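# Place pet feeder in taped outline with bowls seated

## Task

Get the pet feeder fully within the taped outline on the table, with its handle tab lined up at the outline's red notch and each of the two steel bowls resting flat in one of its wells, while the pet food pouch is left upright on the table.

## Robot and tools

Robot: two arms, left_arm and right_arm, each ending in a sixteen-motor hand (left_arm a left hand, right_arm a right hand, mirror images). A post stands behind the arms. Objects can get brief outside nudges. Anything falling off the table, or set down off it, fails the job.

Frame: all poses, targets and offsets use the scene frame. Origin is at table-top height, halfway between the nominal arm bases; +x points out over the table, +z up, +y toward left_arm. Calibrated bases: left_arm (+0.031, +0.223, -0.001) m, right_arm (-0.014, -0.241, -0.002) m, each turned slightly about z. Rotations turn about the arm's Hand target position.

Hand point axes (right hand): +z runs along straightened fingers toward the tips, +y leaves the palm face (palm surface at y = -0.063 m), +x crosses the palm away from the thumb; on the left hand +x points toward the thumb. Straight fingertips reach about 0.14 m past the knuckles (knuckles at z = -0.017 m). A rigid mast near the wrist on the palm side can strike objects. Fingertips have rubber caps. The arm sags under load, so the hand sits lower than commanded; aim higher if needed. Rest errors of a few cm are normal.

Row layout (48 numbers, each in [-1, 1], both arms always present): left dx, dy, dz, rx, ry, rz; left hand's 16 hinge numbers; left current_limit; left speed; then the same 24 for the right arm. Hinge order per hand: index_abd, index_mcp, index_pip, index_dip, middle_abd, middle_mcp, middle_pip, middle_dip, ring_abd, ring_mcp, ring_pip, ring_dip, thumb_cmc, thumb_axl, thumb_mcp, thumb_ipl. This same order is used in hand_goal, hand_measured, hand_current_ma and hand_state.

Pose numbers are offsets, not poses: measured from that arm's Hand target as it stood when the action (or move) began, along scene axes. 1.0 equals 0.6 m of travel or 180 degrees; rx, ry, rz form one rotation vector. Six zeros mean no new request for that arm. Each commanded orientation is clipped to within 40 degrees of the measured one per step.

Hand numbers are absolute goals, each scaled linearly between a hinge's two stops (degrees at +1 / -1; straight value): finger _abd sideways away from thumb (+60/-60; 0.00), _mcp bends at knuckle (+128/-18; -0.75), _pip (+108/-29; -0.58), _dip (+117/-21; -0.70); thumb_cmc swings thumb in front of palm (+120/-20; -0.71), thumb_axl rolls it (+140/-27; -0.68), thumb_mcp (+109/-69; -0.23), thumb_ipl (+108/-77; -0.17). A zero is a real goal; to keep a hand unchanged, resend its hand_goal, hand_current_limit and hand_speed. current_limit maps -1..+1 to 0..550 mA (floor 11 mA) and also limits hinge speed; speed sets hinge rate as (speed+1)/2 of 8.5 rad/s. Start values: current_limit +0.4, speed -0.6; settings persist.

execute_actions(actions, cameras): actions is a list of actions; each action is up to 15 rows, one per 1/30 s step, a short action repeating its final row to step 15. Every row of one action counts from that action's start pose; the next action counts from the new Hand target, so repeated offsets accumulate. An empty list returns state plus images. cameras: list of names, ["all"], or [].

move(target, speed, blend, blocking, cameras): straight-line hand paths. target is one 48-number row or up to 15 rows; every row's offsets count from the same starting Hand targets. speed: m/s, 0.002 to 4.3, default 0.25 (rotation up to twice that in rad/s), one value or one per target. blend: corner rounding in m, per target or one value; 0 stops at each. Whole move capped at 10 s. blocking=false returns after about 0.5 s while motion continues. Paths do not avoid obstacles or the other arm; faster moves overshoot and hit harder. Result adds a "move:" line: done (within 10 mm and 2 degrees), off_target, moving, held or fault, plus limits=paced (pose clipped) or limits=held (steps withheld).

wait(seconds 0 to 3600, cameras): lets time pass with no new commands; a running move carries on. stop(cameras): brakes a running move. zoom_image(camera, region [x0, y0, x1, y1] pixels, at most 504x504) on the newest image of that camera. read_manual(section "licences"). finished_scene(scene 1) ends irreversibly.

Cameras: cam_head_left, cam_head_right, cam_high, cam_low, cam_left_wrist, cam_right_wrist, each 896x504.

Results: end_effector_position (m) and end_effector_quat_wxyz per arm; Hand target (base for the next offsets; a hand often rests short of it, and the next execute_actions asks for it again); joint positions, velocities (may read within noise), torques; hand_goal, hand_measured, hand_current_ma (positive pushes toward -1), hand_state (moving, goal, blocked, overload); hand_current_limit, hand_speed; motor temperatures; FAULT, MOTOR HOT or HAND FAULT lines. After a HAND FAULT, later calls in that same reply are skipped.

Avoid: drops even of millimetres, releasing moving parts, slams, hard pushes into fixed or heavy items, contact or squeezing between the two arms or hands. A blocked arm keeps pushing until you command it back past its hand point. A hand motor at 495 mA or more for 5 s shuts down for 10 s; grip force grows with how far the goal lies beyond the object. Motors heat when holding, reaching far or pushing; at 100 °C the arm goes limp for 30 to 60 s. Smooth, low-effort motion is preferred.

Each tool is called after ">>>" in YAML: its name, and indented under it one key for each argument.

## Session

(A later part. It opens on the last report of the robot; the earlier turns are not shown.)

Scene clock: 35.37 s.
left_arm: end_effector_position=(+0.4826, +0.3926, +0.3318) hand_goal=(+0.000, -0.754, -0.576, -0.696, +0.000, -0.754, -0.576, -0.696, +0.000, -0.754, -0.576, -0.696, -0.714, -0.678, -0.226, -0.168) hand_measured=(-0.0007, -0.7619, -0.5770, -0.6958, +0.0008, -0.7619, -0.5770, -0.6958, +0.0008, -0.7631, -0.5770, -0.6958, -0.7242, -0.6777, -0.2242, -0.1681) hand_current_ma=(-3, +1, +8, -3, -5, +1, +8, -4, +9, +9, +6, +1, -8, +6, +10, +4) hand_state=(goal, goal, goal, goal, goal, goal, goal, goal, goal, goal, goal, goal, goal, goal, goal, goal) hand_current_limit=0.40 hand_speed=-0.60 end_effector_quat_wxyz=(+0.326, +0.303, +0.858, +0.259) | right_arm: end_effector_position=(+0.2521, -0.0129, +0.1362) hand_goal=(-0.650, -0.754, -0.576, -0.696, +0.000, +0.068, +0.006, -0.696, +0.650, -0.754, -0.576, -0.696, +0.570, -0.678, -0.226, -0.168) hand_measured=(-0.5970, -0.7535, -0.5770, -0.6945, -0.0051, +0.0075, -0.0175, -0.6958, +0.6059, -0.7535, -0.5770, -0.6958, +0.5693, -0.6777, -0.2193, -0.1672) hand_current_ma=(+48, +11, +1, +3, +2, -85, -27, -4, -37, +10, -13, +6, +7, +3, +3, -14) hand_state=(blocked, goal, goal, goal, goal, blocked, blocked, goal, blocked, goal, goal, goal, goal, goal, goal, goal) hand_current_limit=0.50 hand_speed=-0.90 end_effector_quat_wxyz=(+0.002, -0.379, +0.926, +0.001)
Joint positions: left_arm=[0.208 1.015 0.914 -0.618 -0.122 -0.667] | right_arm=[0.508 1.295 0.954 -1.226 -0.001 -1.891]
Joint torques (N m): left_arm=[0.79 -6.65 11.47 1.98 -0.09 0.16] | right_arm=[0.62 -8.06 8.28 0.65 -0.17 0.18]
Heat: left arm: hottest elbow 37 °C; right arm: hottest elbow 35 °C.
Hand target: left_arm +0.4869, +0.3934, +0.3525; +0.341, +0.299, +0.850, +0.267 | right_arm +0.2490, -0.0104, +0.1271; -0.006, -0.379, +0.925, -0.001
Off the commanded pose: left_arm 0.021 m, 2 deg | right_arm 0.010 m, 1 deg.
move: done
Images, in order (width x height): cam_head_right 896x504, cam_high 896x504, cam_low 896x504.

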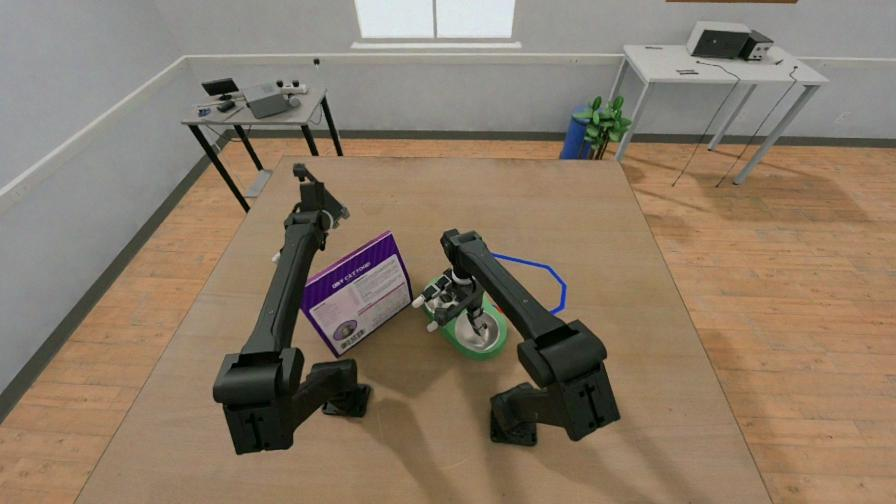

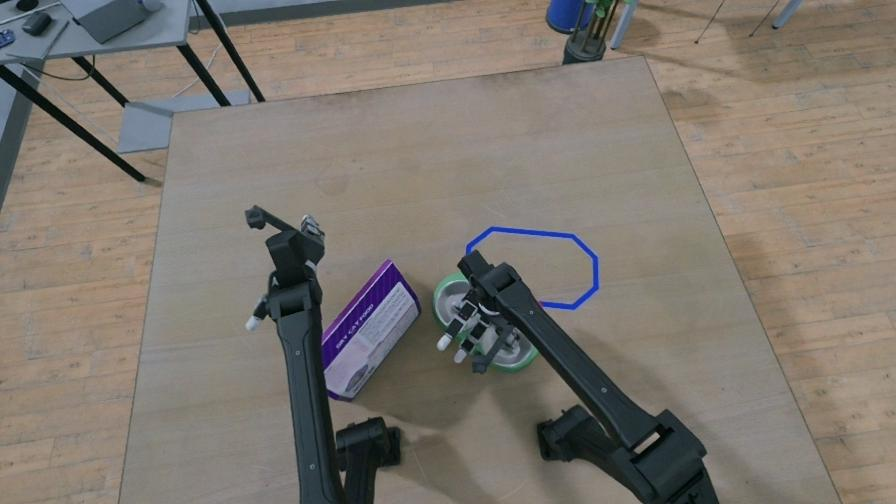

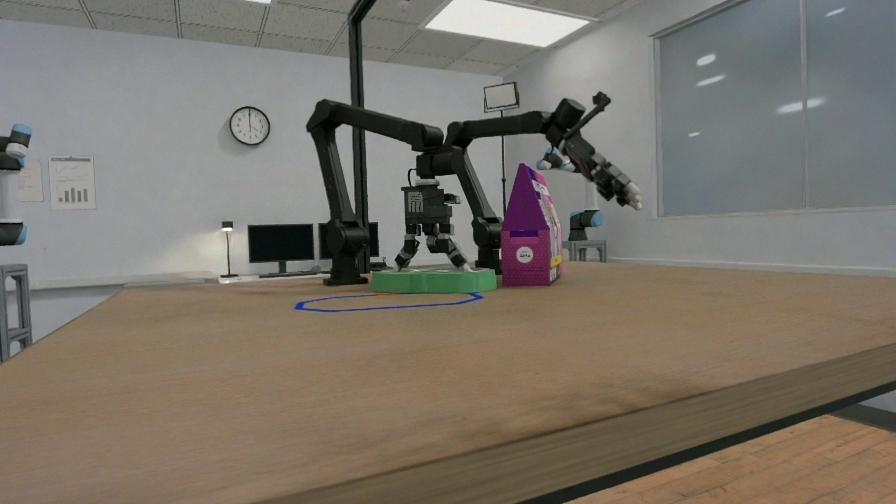

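>>> move:
  target: [0,0,0,0,0,0,0,-0.754,-0.576,-0.696,0,-0.754,-0.576,-0.696,0,-0.754,-0.576,-0.696,-0.714,-0.678,-0.226,-0.168,0.4,-0.6,0,0,-0.0133,0,0,0,-0.65,-0.754,-0.576,-0.696,0,0.068,0.007,-0.696,0.65,-0.754,-0.576,-0.696,0.571,-0.678,-0.226,-0.168,0.5,-0.9]
  speed: 0.03
  cameras: ["cam_low","cam_high","cam_head_right"]

>>> zoom_image:
  camera: "cam_head_right"
  region: [430, 270, 530, 370]

Scene clock: 36.30 s.
left_arm: end_effector_position=(+0.4826, +0.3926, +0.3318) hand_goal=(+0.000, -0.754, -0.576, -0.696, +0.000, -0.754, -0.576, -0.696, +0.000, -0.754, -0.576, -0.696, -0.714, -0.678, -0.226, -0.168) hand_measured=(+0.0008, -0.7607, -0.5770, -0.6945, +0.0008, -0.7619, -0.5770, -0.6958, -0.0007, -0.7631, -0.5770, -0.6958, -0.7242, -0.6767, -0.2242, -0.1681) hand_current_ma=(+2, +4, +6, -6, -8, +0, +10, -5, +10, +5, +10, +4, -4, +2, +7, +0) hand_state=(goal, goal, goal, goal, goal, goal, goal, goal, goal, goal, goal, goal, goal, goal, goal, goal) hand_current_limit=0.40 hand_speed=-0.60 end_effector_quat_wxyz=(+0.326, +0.303, +0.858, +0.259) | right_arm: end_effector_position=(+0.2523, -0.0128, +0.1279) hand_goal=(-0.650, -0.754, -0.576, -0.696, +0.000, +0.068, +0.006, -0.696, +0.650, -0.754, -0.576, -0.696, +0.570, -0.678, -0.226, -0.168) hand_measured=(-0.5970, -0.7523, -0.5770, -0.6945, -0.0051, +0.0075, -0.0175, -0.6958, +0.6059, -0.7535, -0.5770, -0.6958, +0.5693, -0.6777, -0.2183, -0.1681) hand_current_ma=(+58, +11, +8, -8, -1, -57, -34, -7, -42, +5, -8, +5, -9, +3, +13, +3) hand_state=(blocked, goal, goal, goal, goal, blocked, blocked, goal, blocked, goal, goal, goal, goal, goal, goal, goal) hand_current_limit=0.50 hand_speed=-0.90 end_effector_quat_wxyz=(+0.002, -0.379, +0.926, +0.001)
Joint positions: left_arm=[0.208 1.015 0.914 -0.618 -0.122 -0.667] | right_arm=[0.508 1.304 0.939 -1.203 -0.001 -1.891]
Joint torques (N m): left_arm=[0.79 -6.65 11.47 1.98 -0.09 0.17] | right_arm=[0.62 -8.23 8.21 0.64 -0.17 0.18]
Heat: left arm: hottest elbow 37 °C; right arm: hottest elbow 35 °C.
Hand target: left_arm +0.4869, +0.3934, +0.3525; +0.341, +0.299, +0.850, +0.267 | right_arm +0.2490, -0.0104, +0.1191; -0.006, -0.379, +0.925, -0.001
Off the commanded pose: left_arm 0.021 m, 2 deg | right_arm 0.010 m, 1 deg.
move: done
Images, in order (width x height): cam_head_right 896x504, cam_high 896x504, cam_low 896x504.

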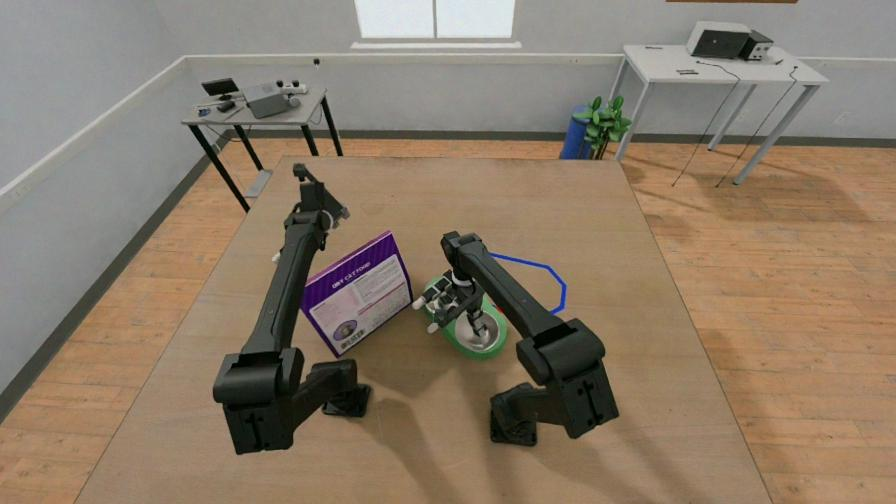

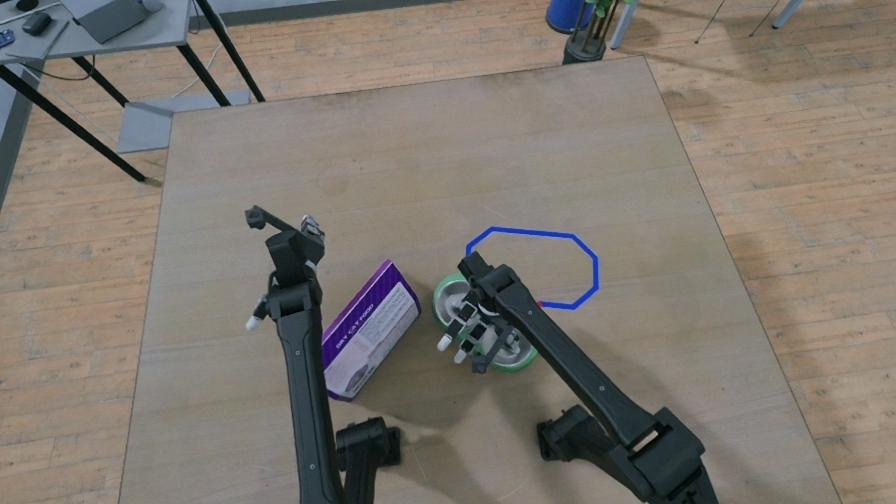

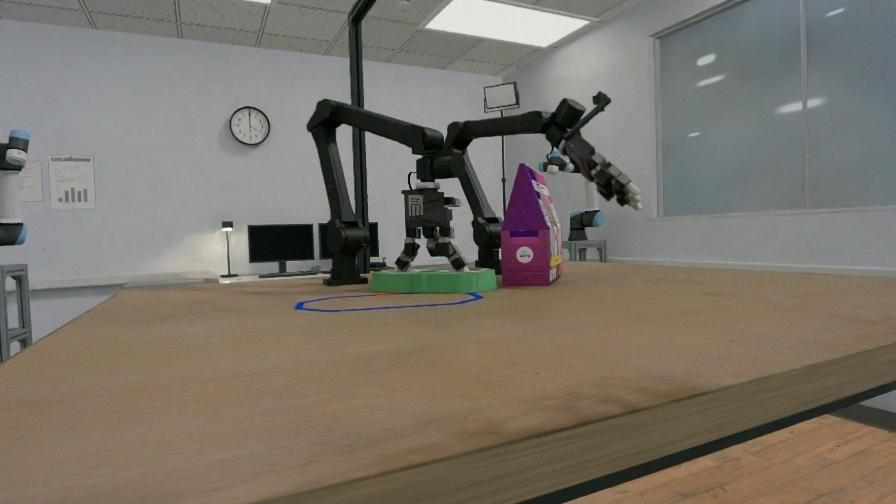

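Scaled by 5.040 from the camera's image (finer frame: 1280x720).

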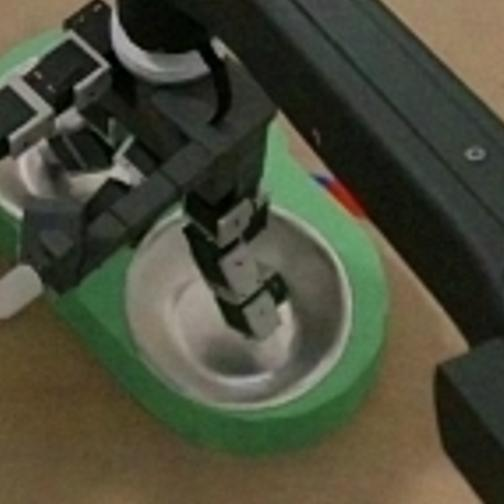

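>>> move:
  target: [0,0,0,0,0,0,0,-0.754,-0.576,-0.696,0,-0.754,-0.576,-0.696,0,-0.754,-0.576,-0.696,-0.714,-0.678,-0.226,-0.168,0.4,-0.6,0,0,-0.008,0,0,0,-0.78,-0.754,-0.576,-0.696,0,0.068,0.007,-0.696,0.78,-0.754,-0.576,-0.696,0.571,-0.678,-0.226,-0.168,0.4,-0.93]
  speed: 0.03
  cameras: ["cam_low","cam_high","cam_head_right"]

>>> zoom_image:
  camera: "cam_head_right"
  region: [430, 270, 530, 370]

Scene clock: 37.20 s.
left_arm: end_effector_position=(+0.4826, +0.3926, +0.3318) hand_goal=(+0.000, -0.754, -0.576, -0.696, +0.000, -0.754, -0.576, -0.696, +0.000, -0.754, -0.576, -0.696, -0.714, -0.678, -0.226, -0.168) hand_measured=(-0.0007, -0.7619, -0.5770, -0.6958, +0.0008, -0.7631, -0.5770, -0.6958, +0.0008, -0.7631, -0.5757, -0.6958, -0.7242, -0.6777, -0.2242, -0.1681) hand_current_ma=(+5, +2, +7, +6, -8, +0, +12, -4, +10, +8, +8, +2, -5, +7, +6, -2) hand_state=(goal, goal, goal, goal, goal, goal, goal, goal, goal, goal, goal, goal, goal, goal, goal, goal) hand_current_limit=0.40 hand_speed=-0.60 end_effector_quat_wxyz=(+0.326, +0.303, +0.858, +0.259) | right_arm: end_effector_position=(+0.2527, -0.0126, +0.1236) hand_goal=(-0.780, -0.754, -0.576, -0.696, +0.000, +0.068, +0.006, -0.696, +0.780, -0.754, -0.576, -0.696, +0.570, -0.678, -0.226, -0.168) hand_measured=(-0.7215, -0.7535, -0.5770, -0.6945, -0.0051, +0.0075, -0.0175, -0.6958, +0.7202, -0.7535, -0.5770, -0.6958, +0.5693, -0.6767, -0.2193, -0.1681) hand_current_ma=(+58, +18, -1, -9, -9, -74, -25, -7, -51, +10, +3, -6, +6, +7, +18, +1) hand_state=(blocked, goal, goal, goal, goal, blocked, blocked, goal, blocked, goal, goal, goal, goal, goal, goal, goal) hand_current_limit=0.40 hand_speed=-0.93 end_effector_quat_wxyz=(+0.003, -0.379, +0.926, +0.001)
Joint positions: left_arm=[0.208 1.015 0.914 -0.618 -0.122 -0.667] | right_arm=[0.508 1.308 0.931 -1.188 -0.001 -1.891]
Joint torques (N m): left_arm=[0.79 -6.65 11.47 1.99 -0.09 0.17] | right_arm=[0.56 -8.06 8.13 0.62 -0.17 0.18]
Heat: left arm: hottest elbow 37 °C; right arm: hottest elbow 35 °C.
Hand target: left_arm +0.4869, +0.3934, +0.3525; +0.341, +0.299, +0.850, +0.267 | right_arm +0.2490, -0.0103, +0.1143; -0.006, -0.379, +0.925, -0.001
Off the commanded pose: left_arm 0.021 m, 2 deg | right_arm 0.010 m, 1 deg.
move: done
Images, in order (width x height): cam_head_right 896x504, cam_high 896x504, cam_low 896x504.

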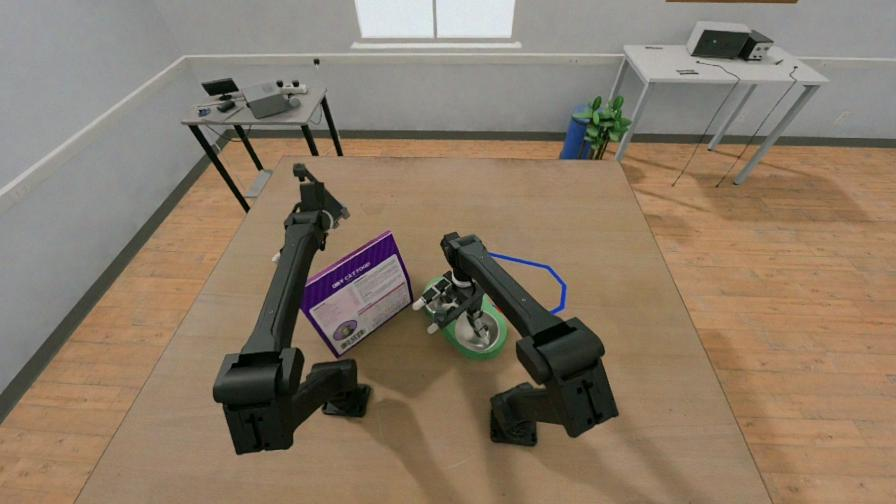

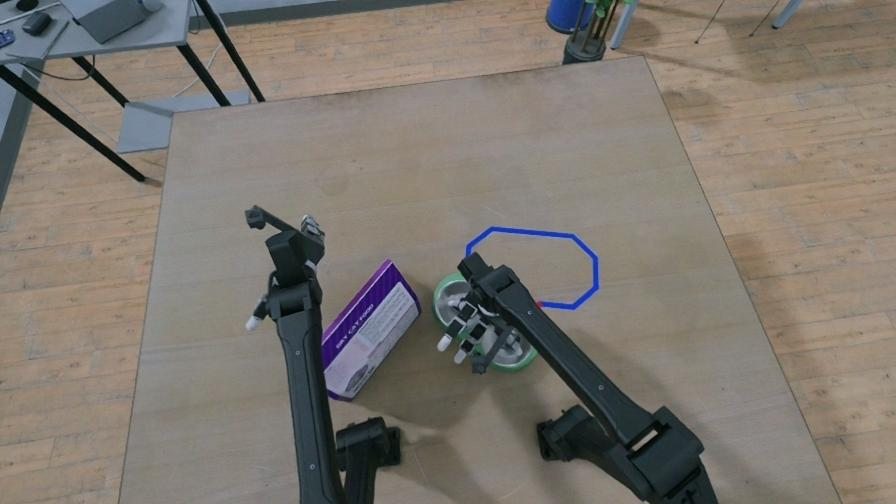

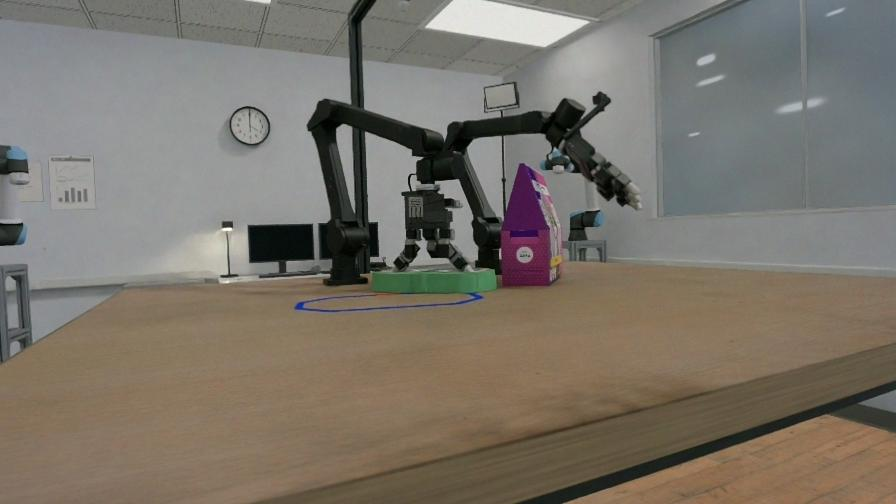

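Scaled by 5.040 from the camera's image (finer frame: 1280x720).

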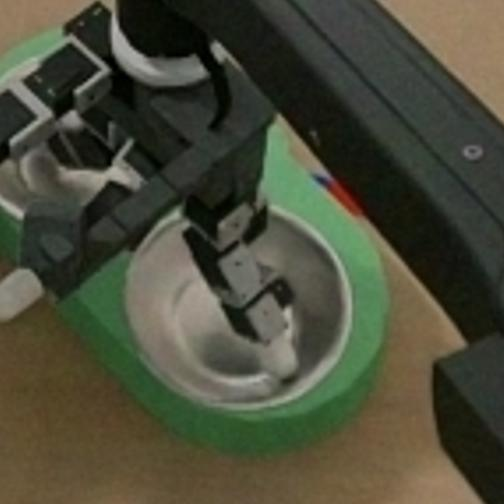

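>>> move:
  target: [0,0,0,0,0,0,0,-0.754,-0.576,-0.696,0,-0.754,-0.576,-0.696,0,-0.754,-0.576,-0.696,-0.714,-0.678,-0.226,-0.168,0.4,-0.6,0,0,-0.008,0,0,0,-0.9,-0.754,-0.576,-0.696,0,0.068,0.007,-0.696,0.9,-0.754,-0.576,-0.696,0.571,-0.678,-0.226,-0.168,0.3,-0.93]
  speed: 0.03
  cameras: ["cam_low","cam_high","cam_head_right"]

>>> zoom_image:
  camera: "cam_head_right"
  region: [430, 270, 530, 370]

>>> zoom_image:
  camera: "cam_low"
  region: [340, 180, 540, 320]

Scene clock: 38.13 s.
left_arm: end_effector_position=(+0.4826, +0.3926, +0.3318) hand_goal=(+0.000, -0.754, -0.576, -0.696, +0.000, -0.754, -0.576, -0.696, +0.000, -0.754, -0.576, -0.696, -0.714, -0.678, -0.226, -0.168) hand_measured=(-0.0007, -0.7619, -0.5770, -0.6958, -0.0007, -0.7631, -0.5770, -0.6958, +0.0008, -0.7631, -0.5770, -0.6958, -0.7242, -0.6777, -0.2242, -0.1681) hand_current_ma=(-3, +2, +3, +1, -8, +7, +12, -2, +7, +6, +5, +3, -8, +1, +6, +0) hand_state=(goal, goal, goal, goal, goal, goal, goal, goal, goal, goal, goal, goal, goal, goal, goal, goal) hand_current_limit=0.40 hand_speed=-0.60 end_effector_quat_wxyz=(+0.326, +0.303, +0.858, +0.259) | right_arm: end_effector_position=(+0.2549, -0.0116, +0.1207) hand_goal=(-0.900, -0.754, -0.576, -0.696, +0.000, +0.068, +0.006, -0.696, +0.900, -0.754, -0.576, -0.696, +0.570, -0.678, -0.226, -0.168) hand_measured=(-0.8358, -0.7535, -0.5757, -0.6945, -0.0051, +0.0075, -0.0175, -0.6958, +0.8007, -0.7523, -0.5770, -0.6907, +0.5680, -0.6777, -0.2183, -0.1681) hand_current_ma=(+57, +7, -6, -20, +2, -79, -32, -4, -77, +10, +1, -3, -4, +0, +11, +7) hand_state=(blocked, goal, goal, goal, goal, blocked, blocked, goal, blocked, goal, goal, goal, goal, goal, goal, goal) hand_current_limit=0.30 hand_speed=-0.93 end_effector_quat_wxyz=(+0.007, -0.378, +0.926, +0.001)
Joint positions: left_arm=[0.208 1.015 0.914 -0.618 -0.122 -0.667] | right_arm=[0.508 1.312 0.927 -1.171 -0.001 -1.891]
Joint torques (N m): left_arm=[0.79 -6.71 11.48 1.96 -0.09 0.17] | right_arm=[0.62 -8.06 7.8 0.53 -0.17 0.18]
Heat: left arm: hottest elbow 37 °C; right arm: hottest elbow 35 °C.
Hand target: left_arm +0.4869, +0.3934, +0.3525; +0.341, +0.299, +0.850, +0.267 | right_arm +0.2491, -0.0103, +0.1096; -0.006, -0.379, +0.925, -0.001
Off the commanded pose: left_arm 0.021 m, 2 deg | right_arm 0.013 m, 2 deg.
move: off_target (right_arm)
Images, in order (width x height): cam_head_right 896x504, cam_high 896x504, cam_low 896x504.

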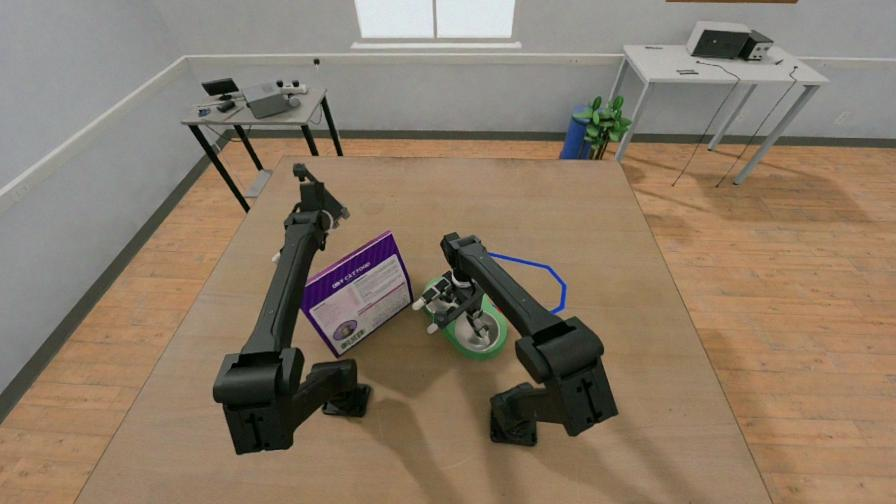

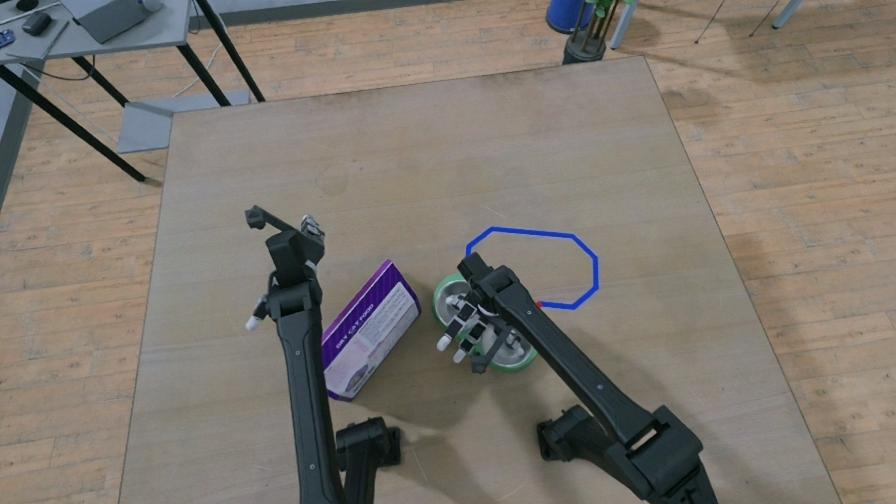

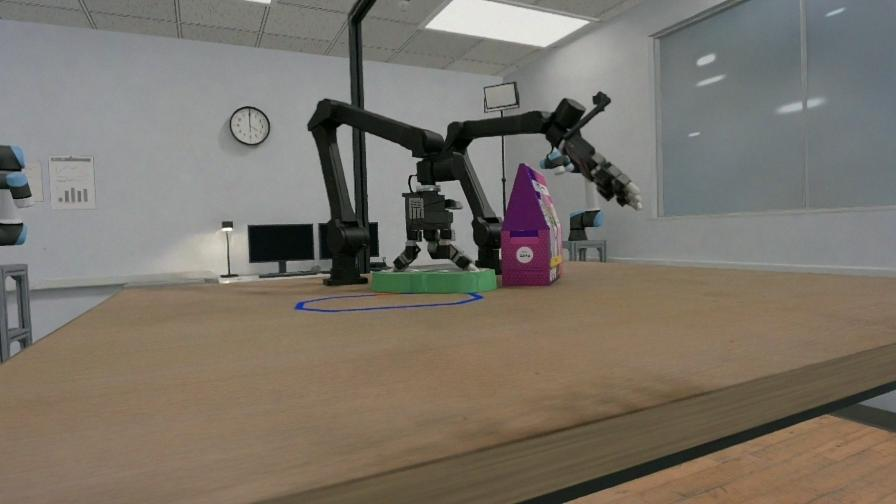

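Scaled by 5.040 from the camera's image (finer frame: 1280x720).

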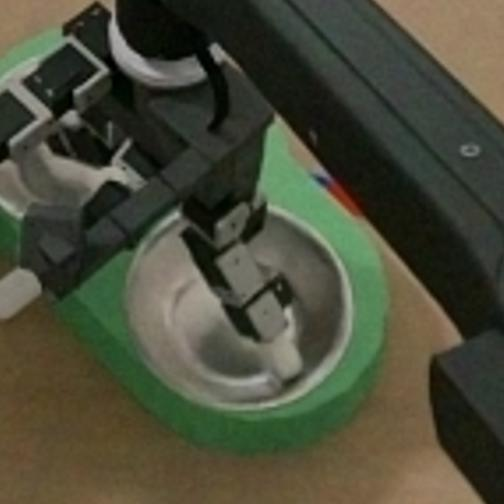

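Scaled by 2.520 from the camera's image (finer frame: 1280x720).

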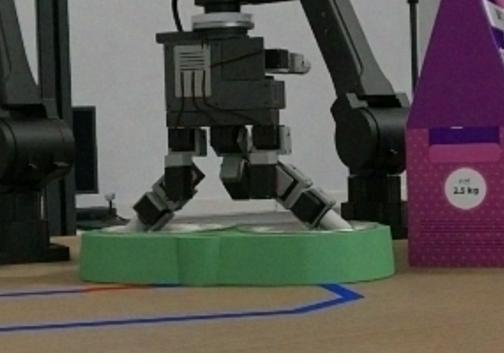

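>>> move:
  target: [0,0,0,0,0,0,0,-0.754,-0.576,-0.696,0,-0.754,-0.576,-0.696,0,-0.754,-0.576,-0.696,-0.714,-0.678,-0.226,-0.168,0.4,-0.6,0.0867,-0.1017,0,0,0,0,-0.9,-0.754,-0.576,-0.696,0,0.068,0.007,-0.696,0.9,-0.754,-0.576,-0.696,0.571,-0.678,-0.226,-0.168,0.5,-0.93]
  speed: 0.05
  cameras: ["cam_low","cam_high","cam_head_right"]

>>> zoom_image:
  camera: "cam_head_right"
  region: [400, 230, 600, 380]

>>> zoom_image:
  camera: "cam_low"
  region: [340, 180, 540, 320]

>>> zoom_image:
  camera: "cam_high"
  region: [420, 210, 620, 390]

Scene clock: 40.53 s.
left_arm: end_effector_position=(+0.4826, +0.3926, +0.3318) hand_goal=(+0.000, -0.754, -0.576, -0.696, +0.000, -0.754, -0.576, -0.696, +0.000, -0.754, -0.576, -0.696, -0.714, -0.678, -0.226, -0.168) hand_measured=(-0.0007, -0.7619, -0.5757, -0.6958, -0.0007, -0.7631, -0.5770, -0.6958, -0.0007, -0.7631, -0.5770, -0.6958, -0.7242, -0.6767, -0.2242, -0.1681) hand_current_ma=(+3, +3, +8, +2, -6, +1, +9, -4, +3, +8, +7, +3, -8, +9, +5, -4) hand_state=(goal, goal, goal, goal, goal, goal, goal, goal, goal, goal, goal, goal, goal, goal, goal, goal) hand_current_limit=0.40 hand_speed=-0.60 end_effector_quat_wxyz=(+0.326, +0.303, +0.858, +0.259) | right_arm: end_effector_position=(+0.2841, -0.0660, +0.1091) hand_goal=(-0.900, -0.754, -0.576, -0.696, +0.000, +0.068, +0.006, -0.696, +0.900, -0.754, -0.576, -0.696, +0.570, -0.678, -0.226, -0.168) hand_measured=(-0.8695, -0.6847, -0.4987, -0.6652, -0.0065, +0.0075, -0.0175, -0.6958, +0.8652, -0.6642, -0.5051, -0.6499, +0.5667, -0.6777, -0.2183, -0.1672) hand_current_ma=(+39, +100, +100, +32, -9, -69, -36, +5, -21, +115, +98, +60, -6, -1, +10, -1) hand_state=(blocked, blocked, blocked, blocked, goal, blocked, blocked, goal, blocked, blocked, blocked, blocked, goal, goal, goal, goal) hand_current_limit=0.50 hand_speed=-0.93 end_effector_quat_wxyz=(-0.009, -0.373, +0.928, +0.003)
Joint positions: left_arm=[0.208 1.015 0.914 -0.618 -0.122 -0.667] | right_arm=[0.331 1.366 0.942 -1.166 -0.004 -2.055]
Joint torques (N m): left_arm=[0.85 -6.65 11.47 1.98 -0.09 0.17] | right_arm=[-2.14 -7.65 11.64 0.28 0.36 -0.11]
Heat: left arm: hottest elbow 38 °C; right arm: hottest elbow 35 °C.
Hand target: left_arm +0.4869, +0.3934, +0.3525; +0.341, +0.299, +0.850, +0.267 | right_arm +0.3010, -0.0713, +0.1095; -0.006, -0.379, +0.925, -0.001
Off the commanded pose: left_arm 0.021 m, 2 deg | right_arm 0.018 m, 1 deg.
joint sent to its limit (right arm) — joint 6 (wrist roll), lower limit. The joint targets still meet the commanded pose.
move: off_target (right_arm)
Images, in order (width x height): cam_head_right 896x504, cam_high 896x504, cam_low 896x504.

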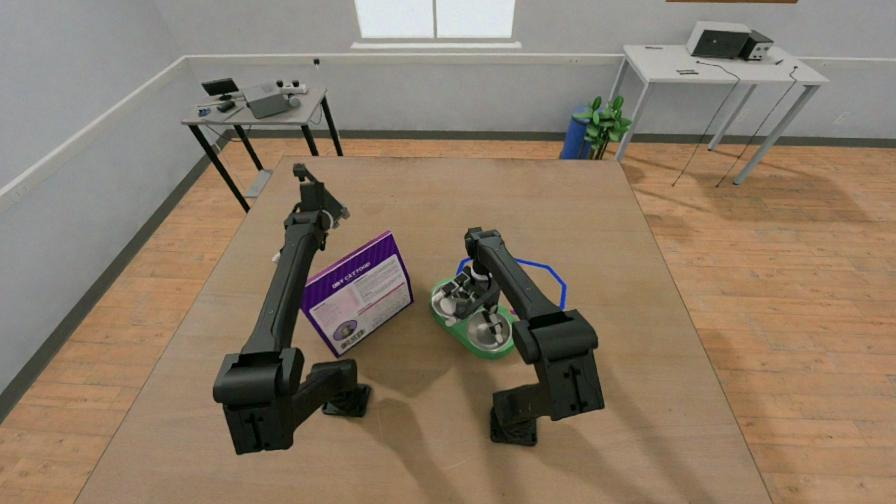

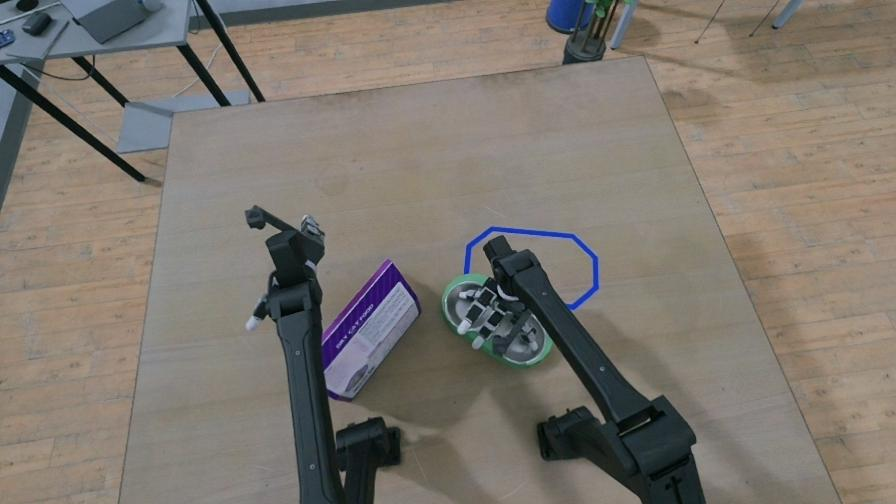

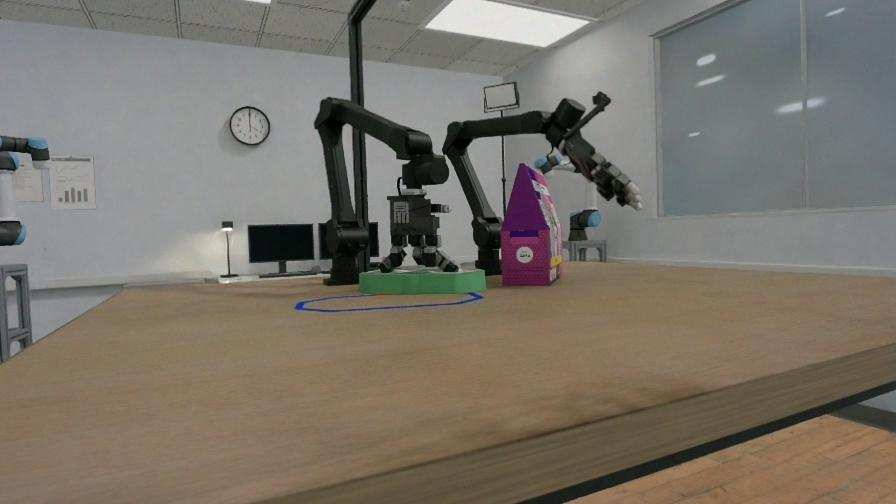

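Scaled by 2.520 from the camera's image (finer frame: 1280x720).

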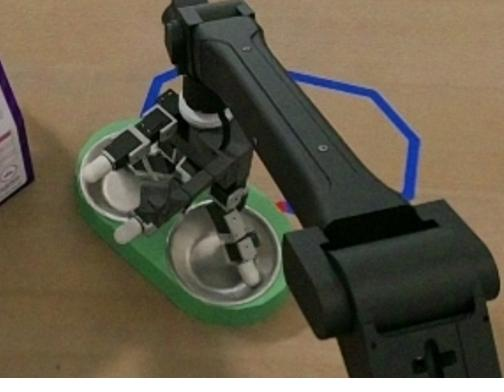

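Scaled by 2.520 from the camera's image (finer frame: 1280x720).

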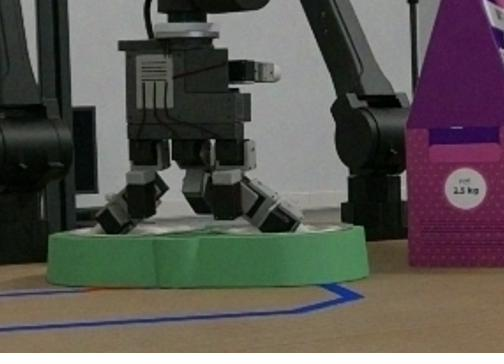

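Scaled by 2.520 from the camera's image (finer frame: 1280x720).

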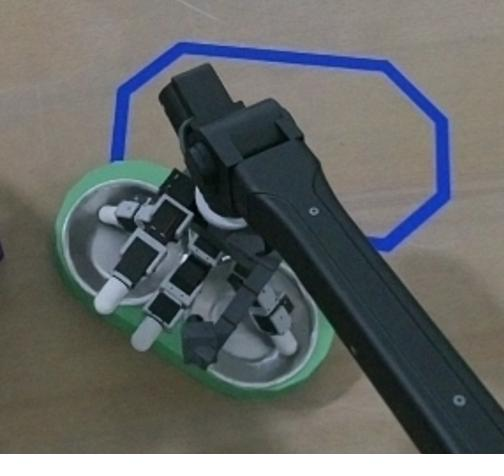

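>>> move:
  target: [0,0,0,0,0,0,0,-0.754,-0.576,-0.696,0,-0.754,-0.576,-0.696,0,-0.754,-0.576,-0.696,-0.714,-0.678,-0.226,-0.168,0.4,-0.6,0.1003,-0.0177,0,0,0,-0.1667,-0.9,-0.754,-0.576,-0.696,0,0.068,0.007,-0.696,0.9,-0.754,-0.576,-0.696,0.571,-0.678,-0.226,-0.168,0.5,-0.93]
  speed: 0.06
  cameras: ["cam_low","cam_high","cam_head_right","cam_head_left"]

>>> zoom_image:
  camera: "cam_head_right"
  region: [400, 230, 600, 380]

>>> zoom_image:
  camera: "cam_low"
  region: [340, 180, 540, 320]

>>> zoom_image:
  camera: "cam_high"
  region: [420, 210, 620, 390]

Scene clock: 46.17 s.
left_arm: end_effector_position=(+0.4826, +0.3926, +0.3318) hand_goal=(+0.000, -0.754, -0.576, -0.696, +0.000, -0.754, -0.576, -0.696, +0.000, -0.754, -0.576, -0.696, -0.714, -0.678, -0.226, -0.168) hand_measured=(+0.0008, -0.7619, -0.5770, -0.6958, +0.0008, -0.7619, -0.5757, -0.6958, +0.0008, -0.7631, -0.5770, -0.6958, -0.7242, -0.6777, -0.2242, -0.1681) hand_current_ma=(-1, +1, +5, -2, -10, -3, +7, -1, +10, +3, +9, +1, -8, +6, +6, -2) hand_state=(goal, goal, goal, goal, goal, goal, goal, goal, goal, goal, goal, goal, goal, goal, goal, goal) hand_current_limit=0.40 hand_speed=-0.60 end_effector_quat_wxyz=(+0.326, +0.303, +0.858, +0.259) | right_arm: end_effector_position=(+0.3409, -0.0779, +0.1097) hand_goal=(-0.900, -0.754, -0.576, -0.696, +0.000, +0.068, +0.006, -0.696, +0.900, -0.754, -0.576, -0.696, +0.570, -0.678, -0.226, -0.168) hand_measured=(-0.8490, -0.6642, -0.4679, -0.6499, -0.0051, +0.0075, -0.0175, -0.6958, +0.8769, -0.7342, -0.5757, -0.6843, +0.5667, -0.6777, -0.2183, -0.1672) hand_current_ma=(+45, +135, +135, +48, -12, -69, -36, -7, -22, +31, +5, +20, +12, -7, +13, +8) hand_state=(blocked, blocked, blocked, blocked, goal, blocked, blocked, goal, blocked, goal, goal, goal, goal, goal, goal, goal) hand_current_limit=0.50 hand_speed=-0.93 end_effector_quat_wxyz=(-0.009, -0.151, +0.988, +0.003)
Joint positions: left_arm=[0.208 1.015 0.914 -0.618 -0.122 -0.667] | right_arm=[0.257 1.395 0.973 -1.166 -0.007 -1.669]
Joint torques (N m): left_arm=[0.85 -6.71 11.48 1.98 -0.09 0.17] | right_arm=[-2.08 -7.88 11.69 0.4 -0.1 0.42]
Heat: left arm: hottest elbow 38 °C; right arm: hottest elbow 36 °C.
Hand target: left_arm +0.4869, +0.3934, +0.3525; +0.341, +0.299, +0.850, +0.267 | right_arm +0.3612, -0.0820, +0.1094; -0.006, -0.126, +0.992, +0.001
Off the commanded pose: left_arm 0.021 m, 2 deg | right_arm 0.021 m, 3 deg.
move: off_target (right_arm)
Images, in order (width x height): cam_head_left 896x504, cam_head_right 896x504, cam_high 896x504, cam_low 896x504.

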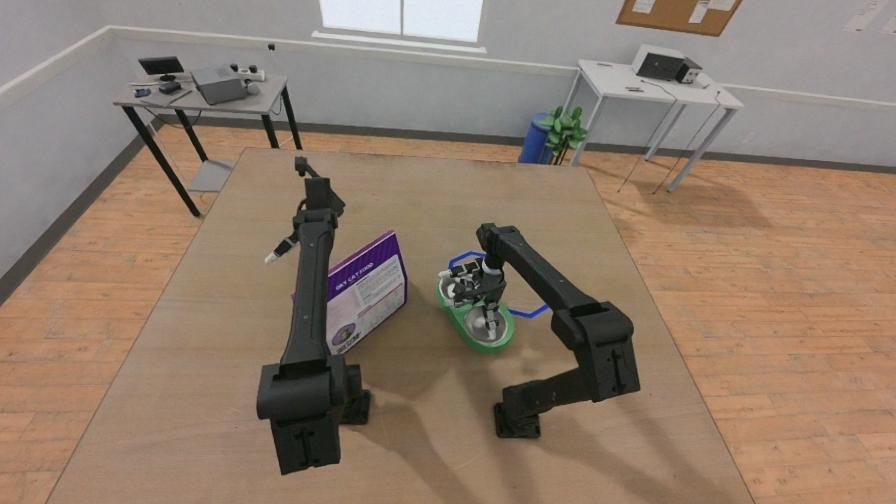

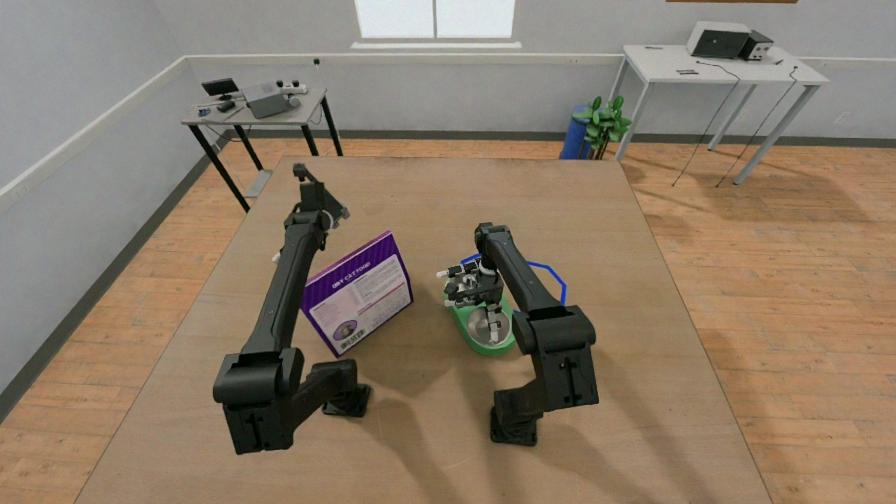

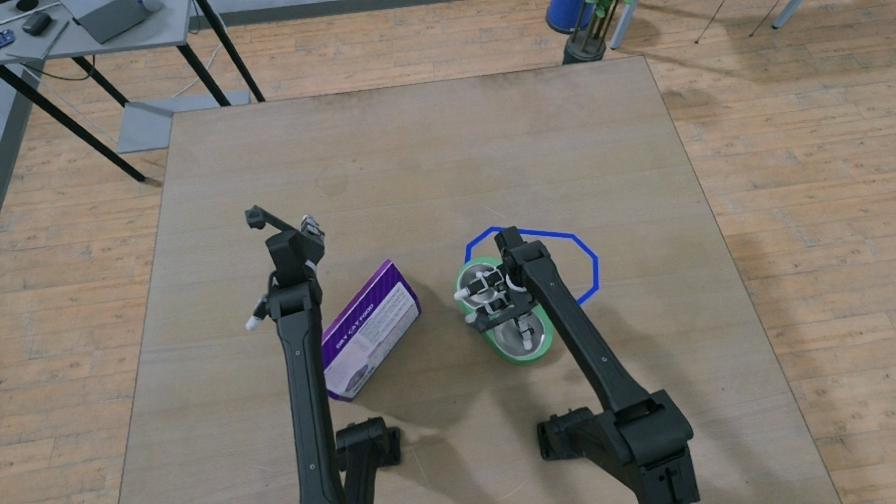

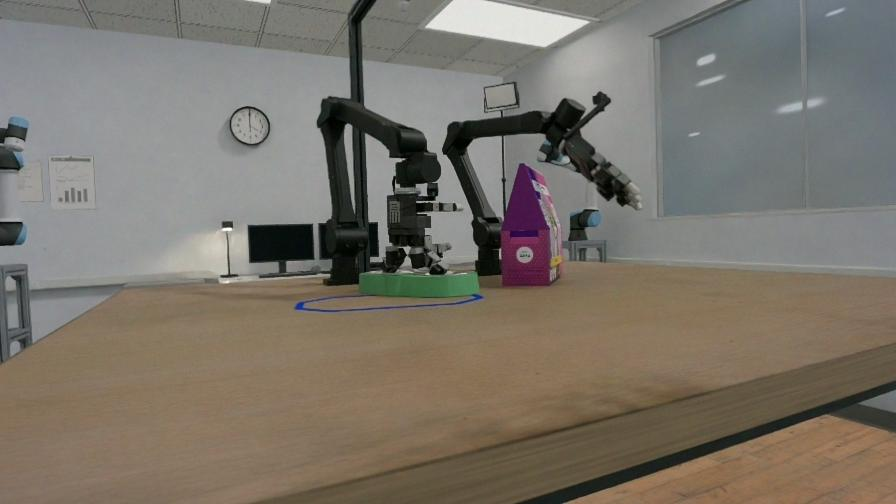

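Scaled by 2.520 from the camera's image (finer frame: 1280x720).

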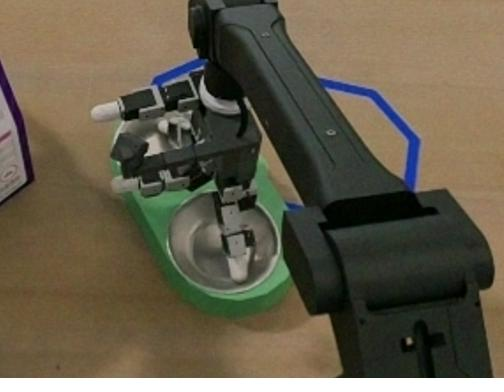

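Scaled by 2.520 from the camera's image (finer frame: 1280x720).

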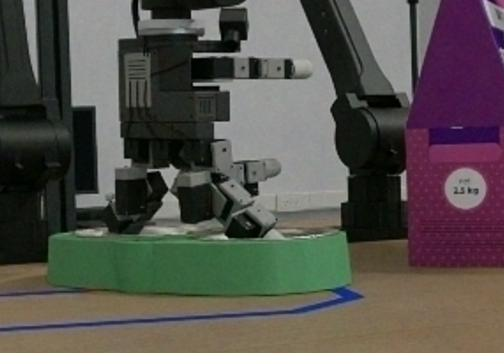

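Scaled by 2.520 from the camera's image (finer frame: 1280x720).

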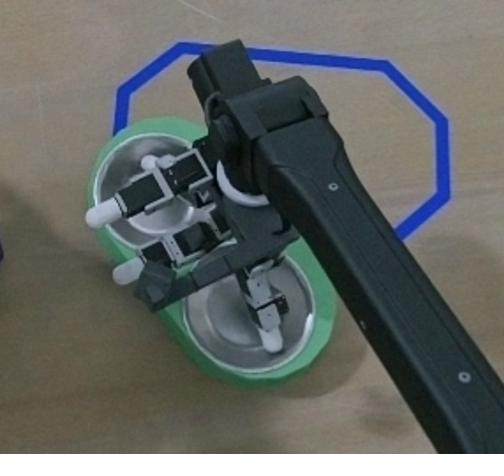

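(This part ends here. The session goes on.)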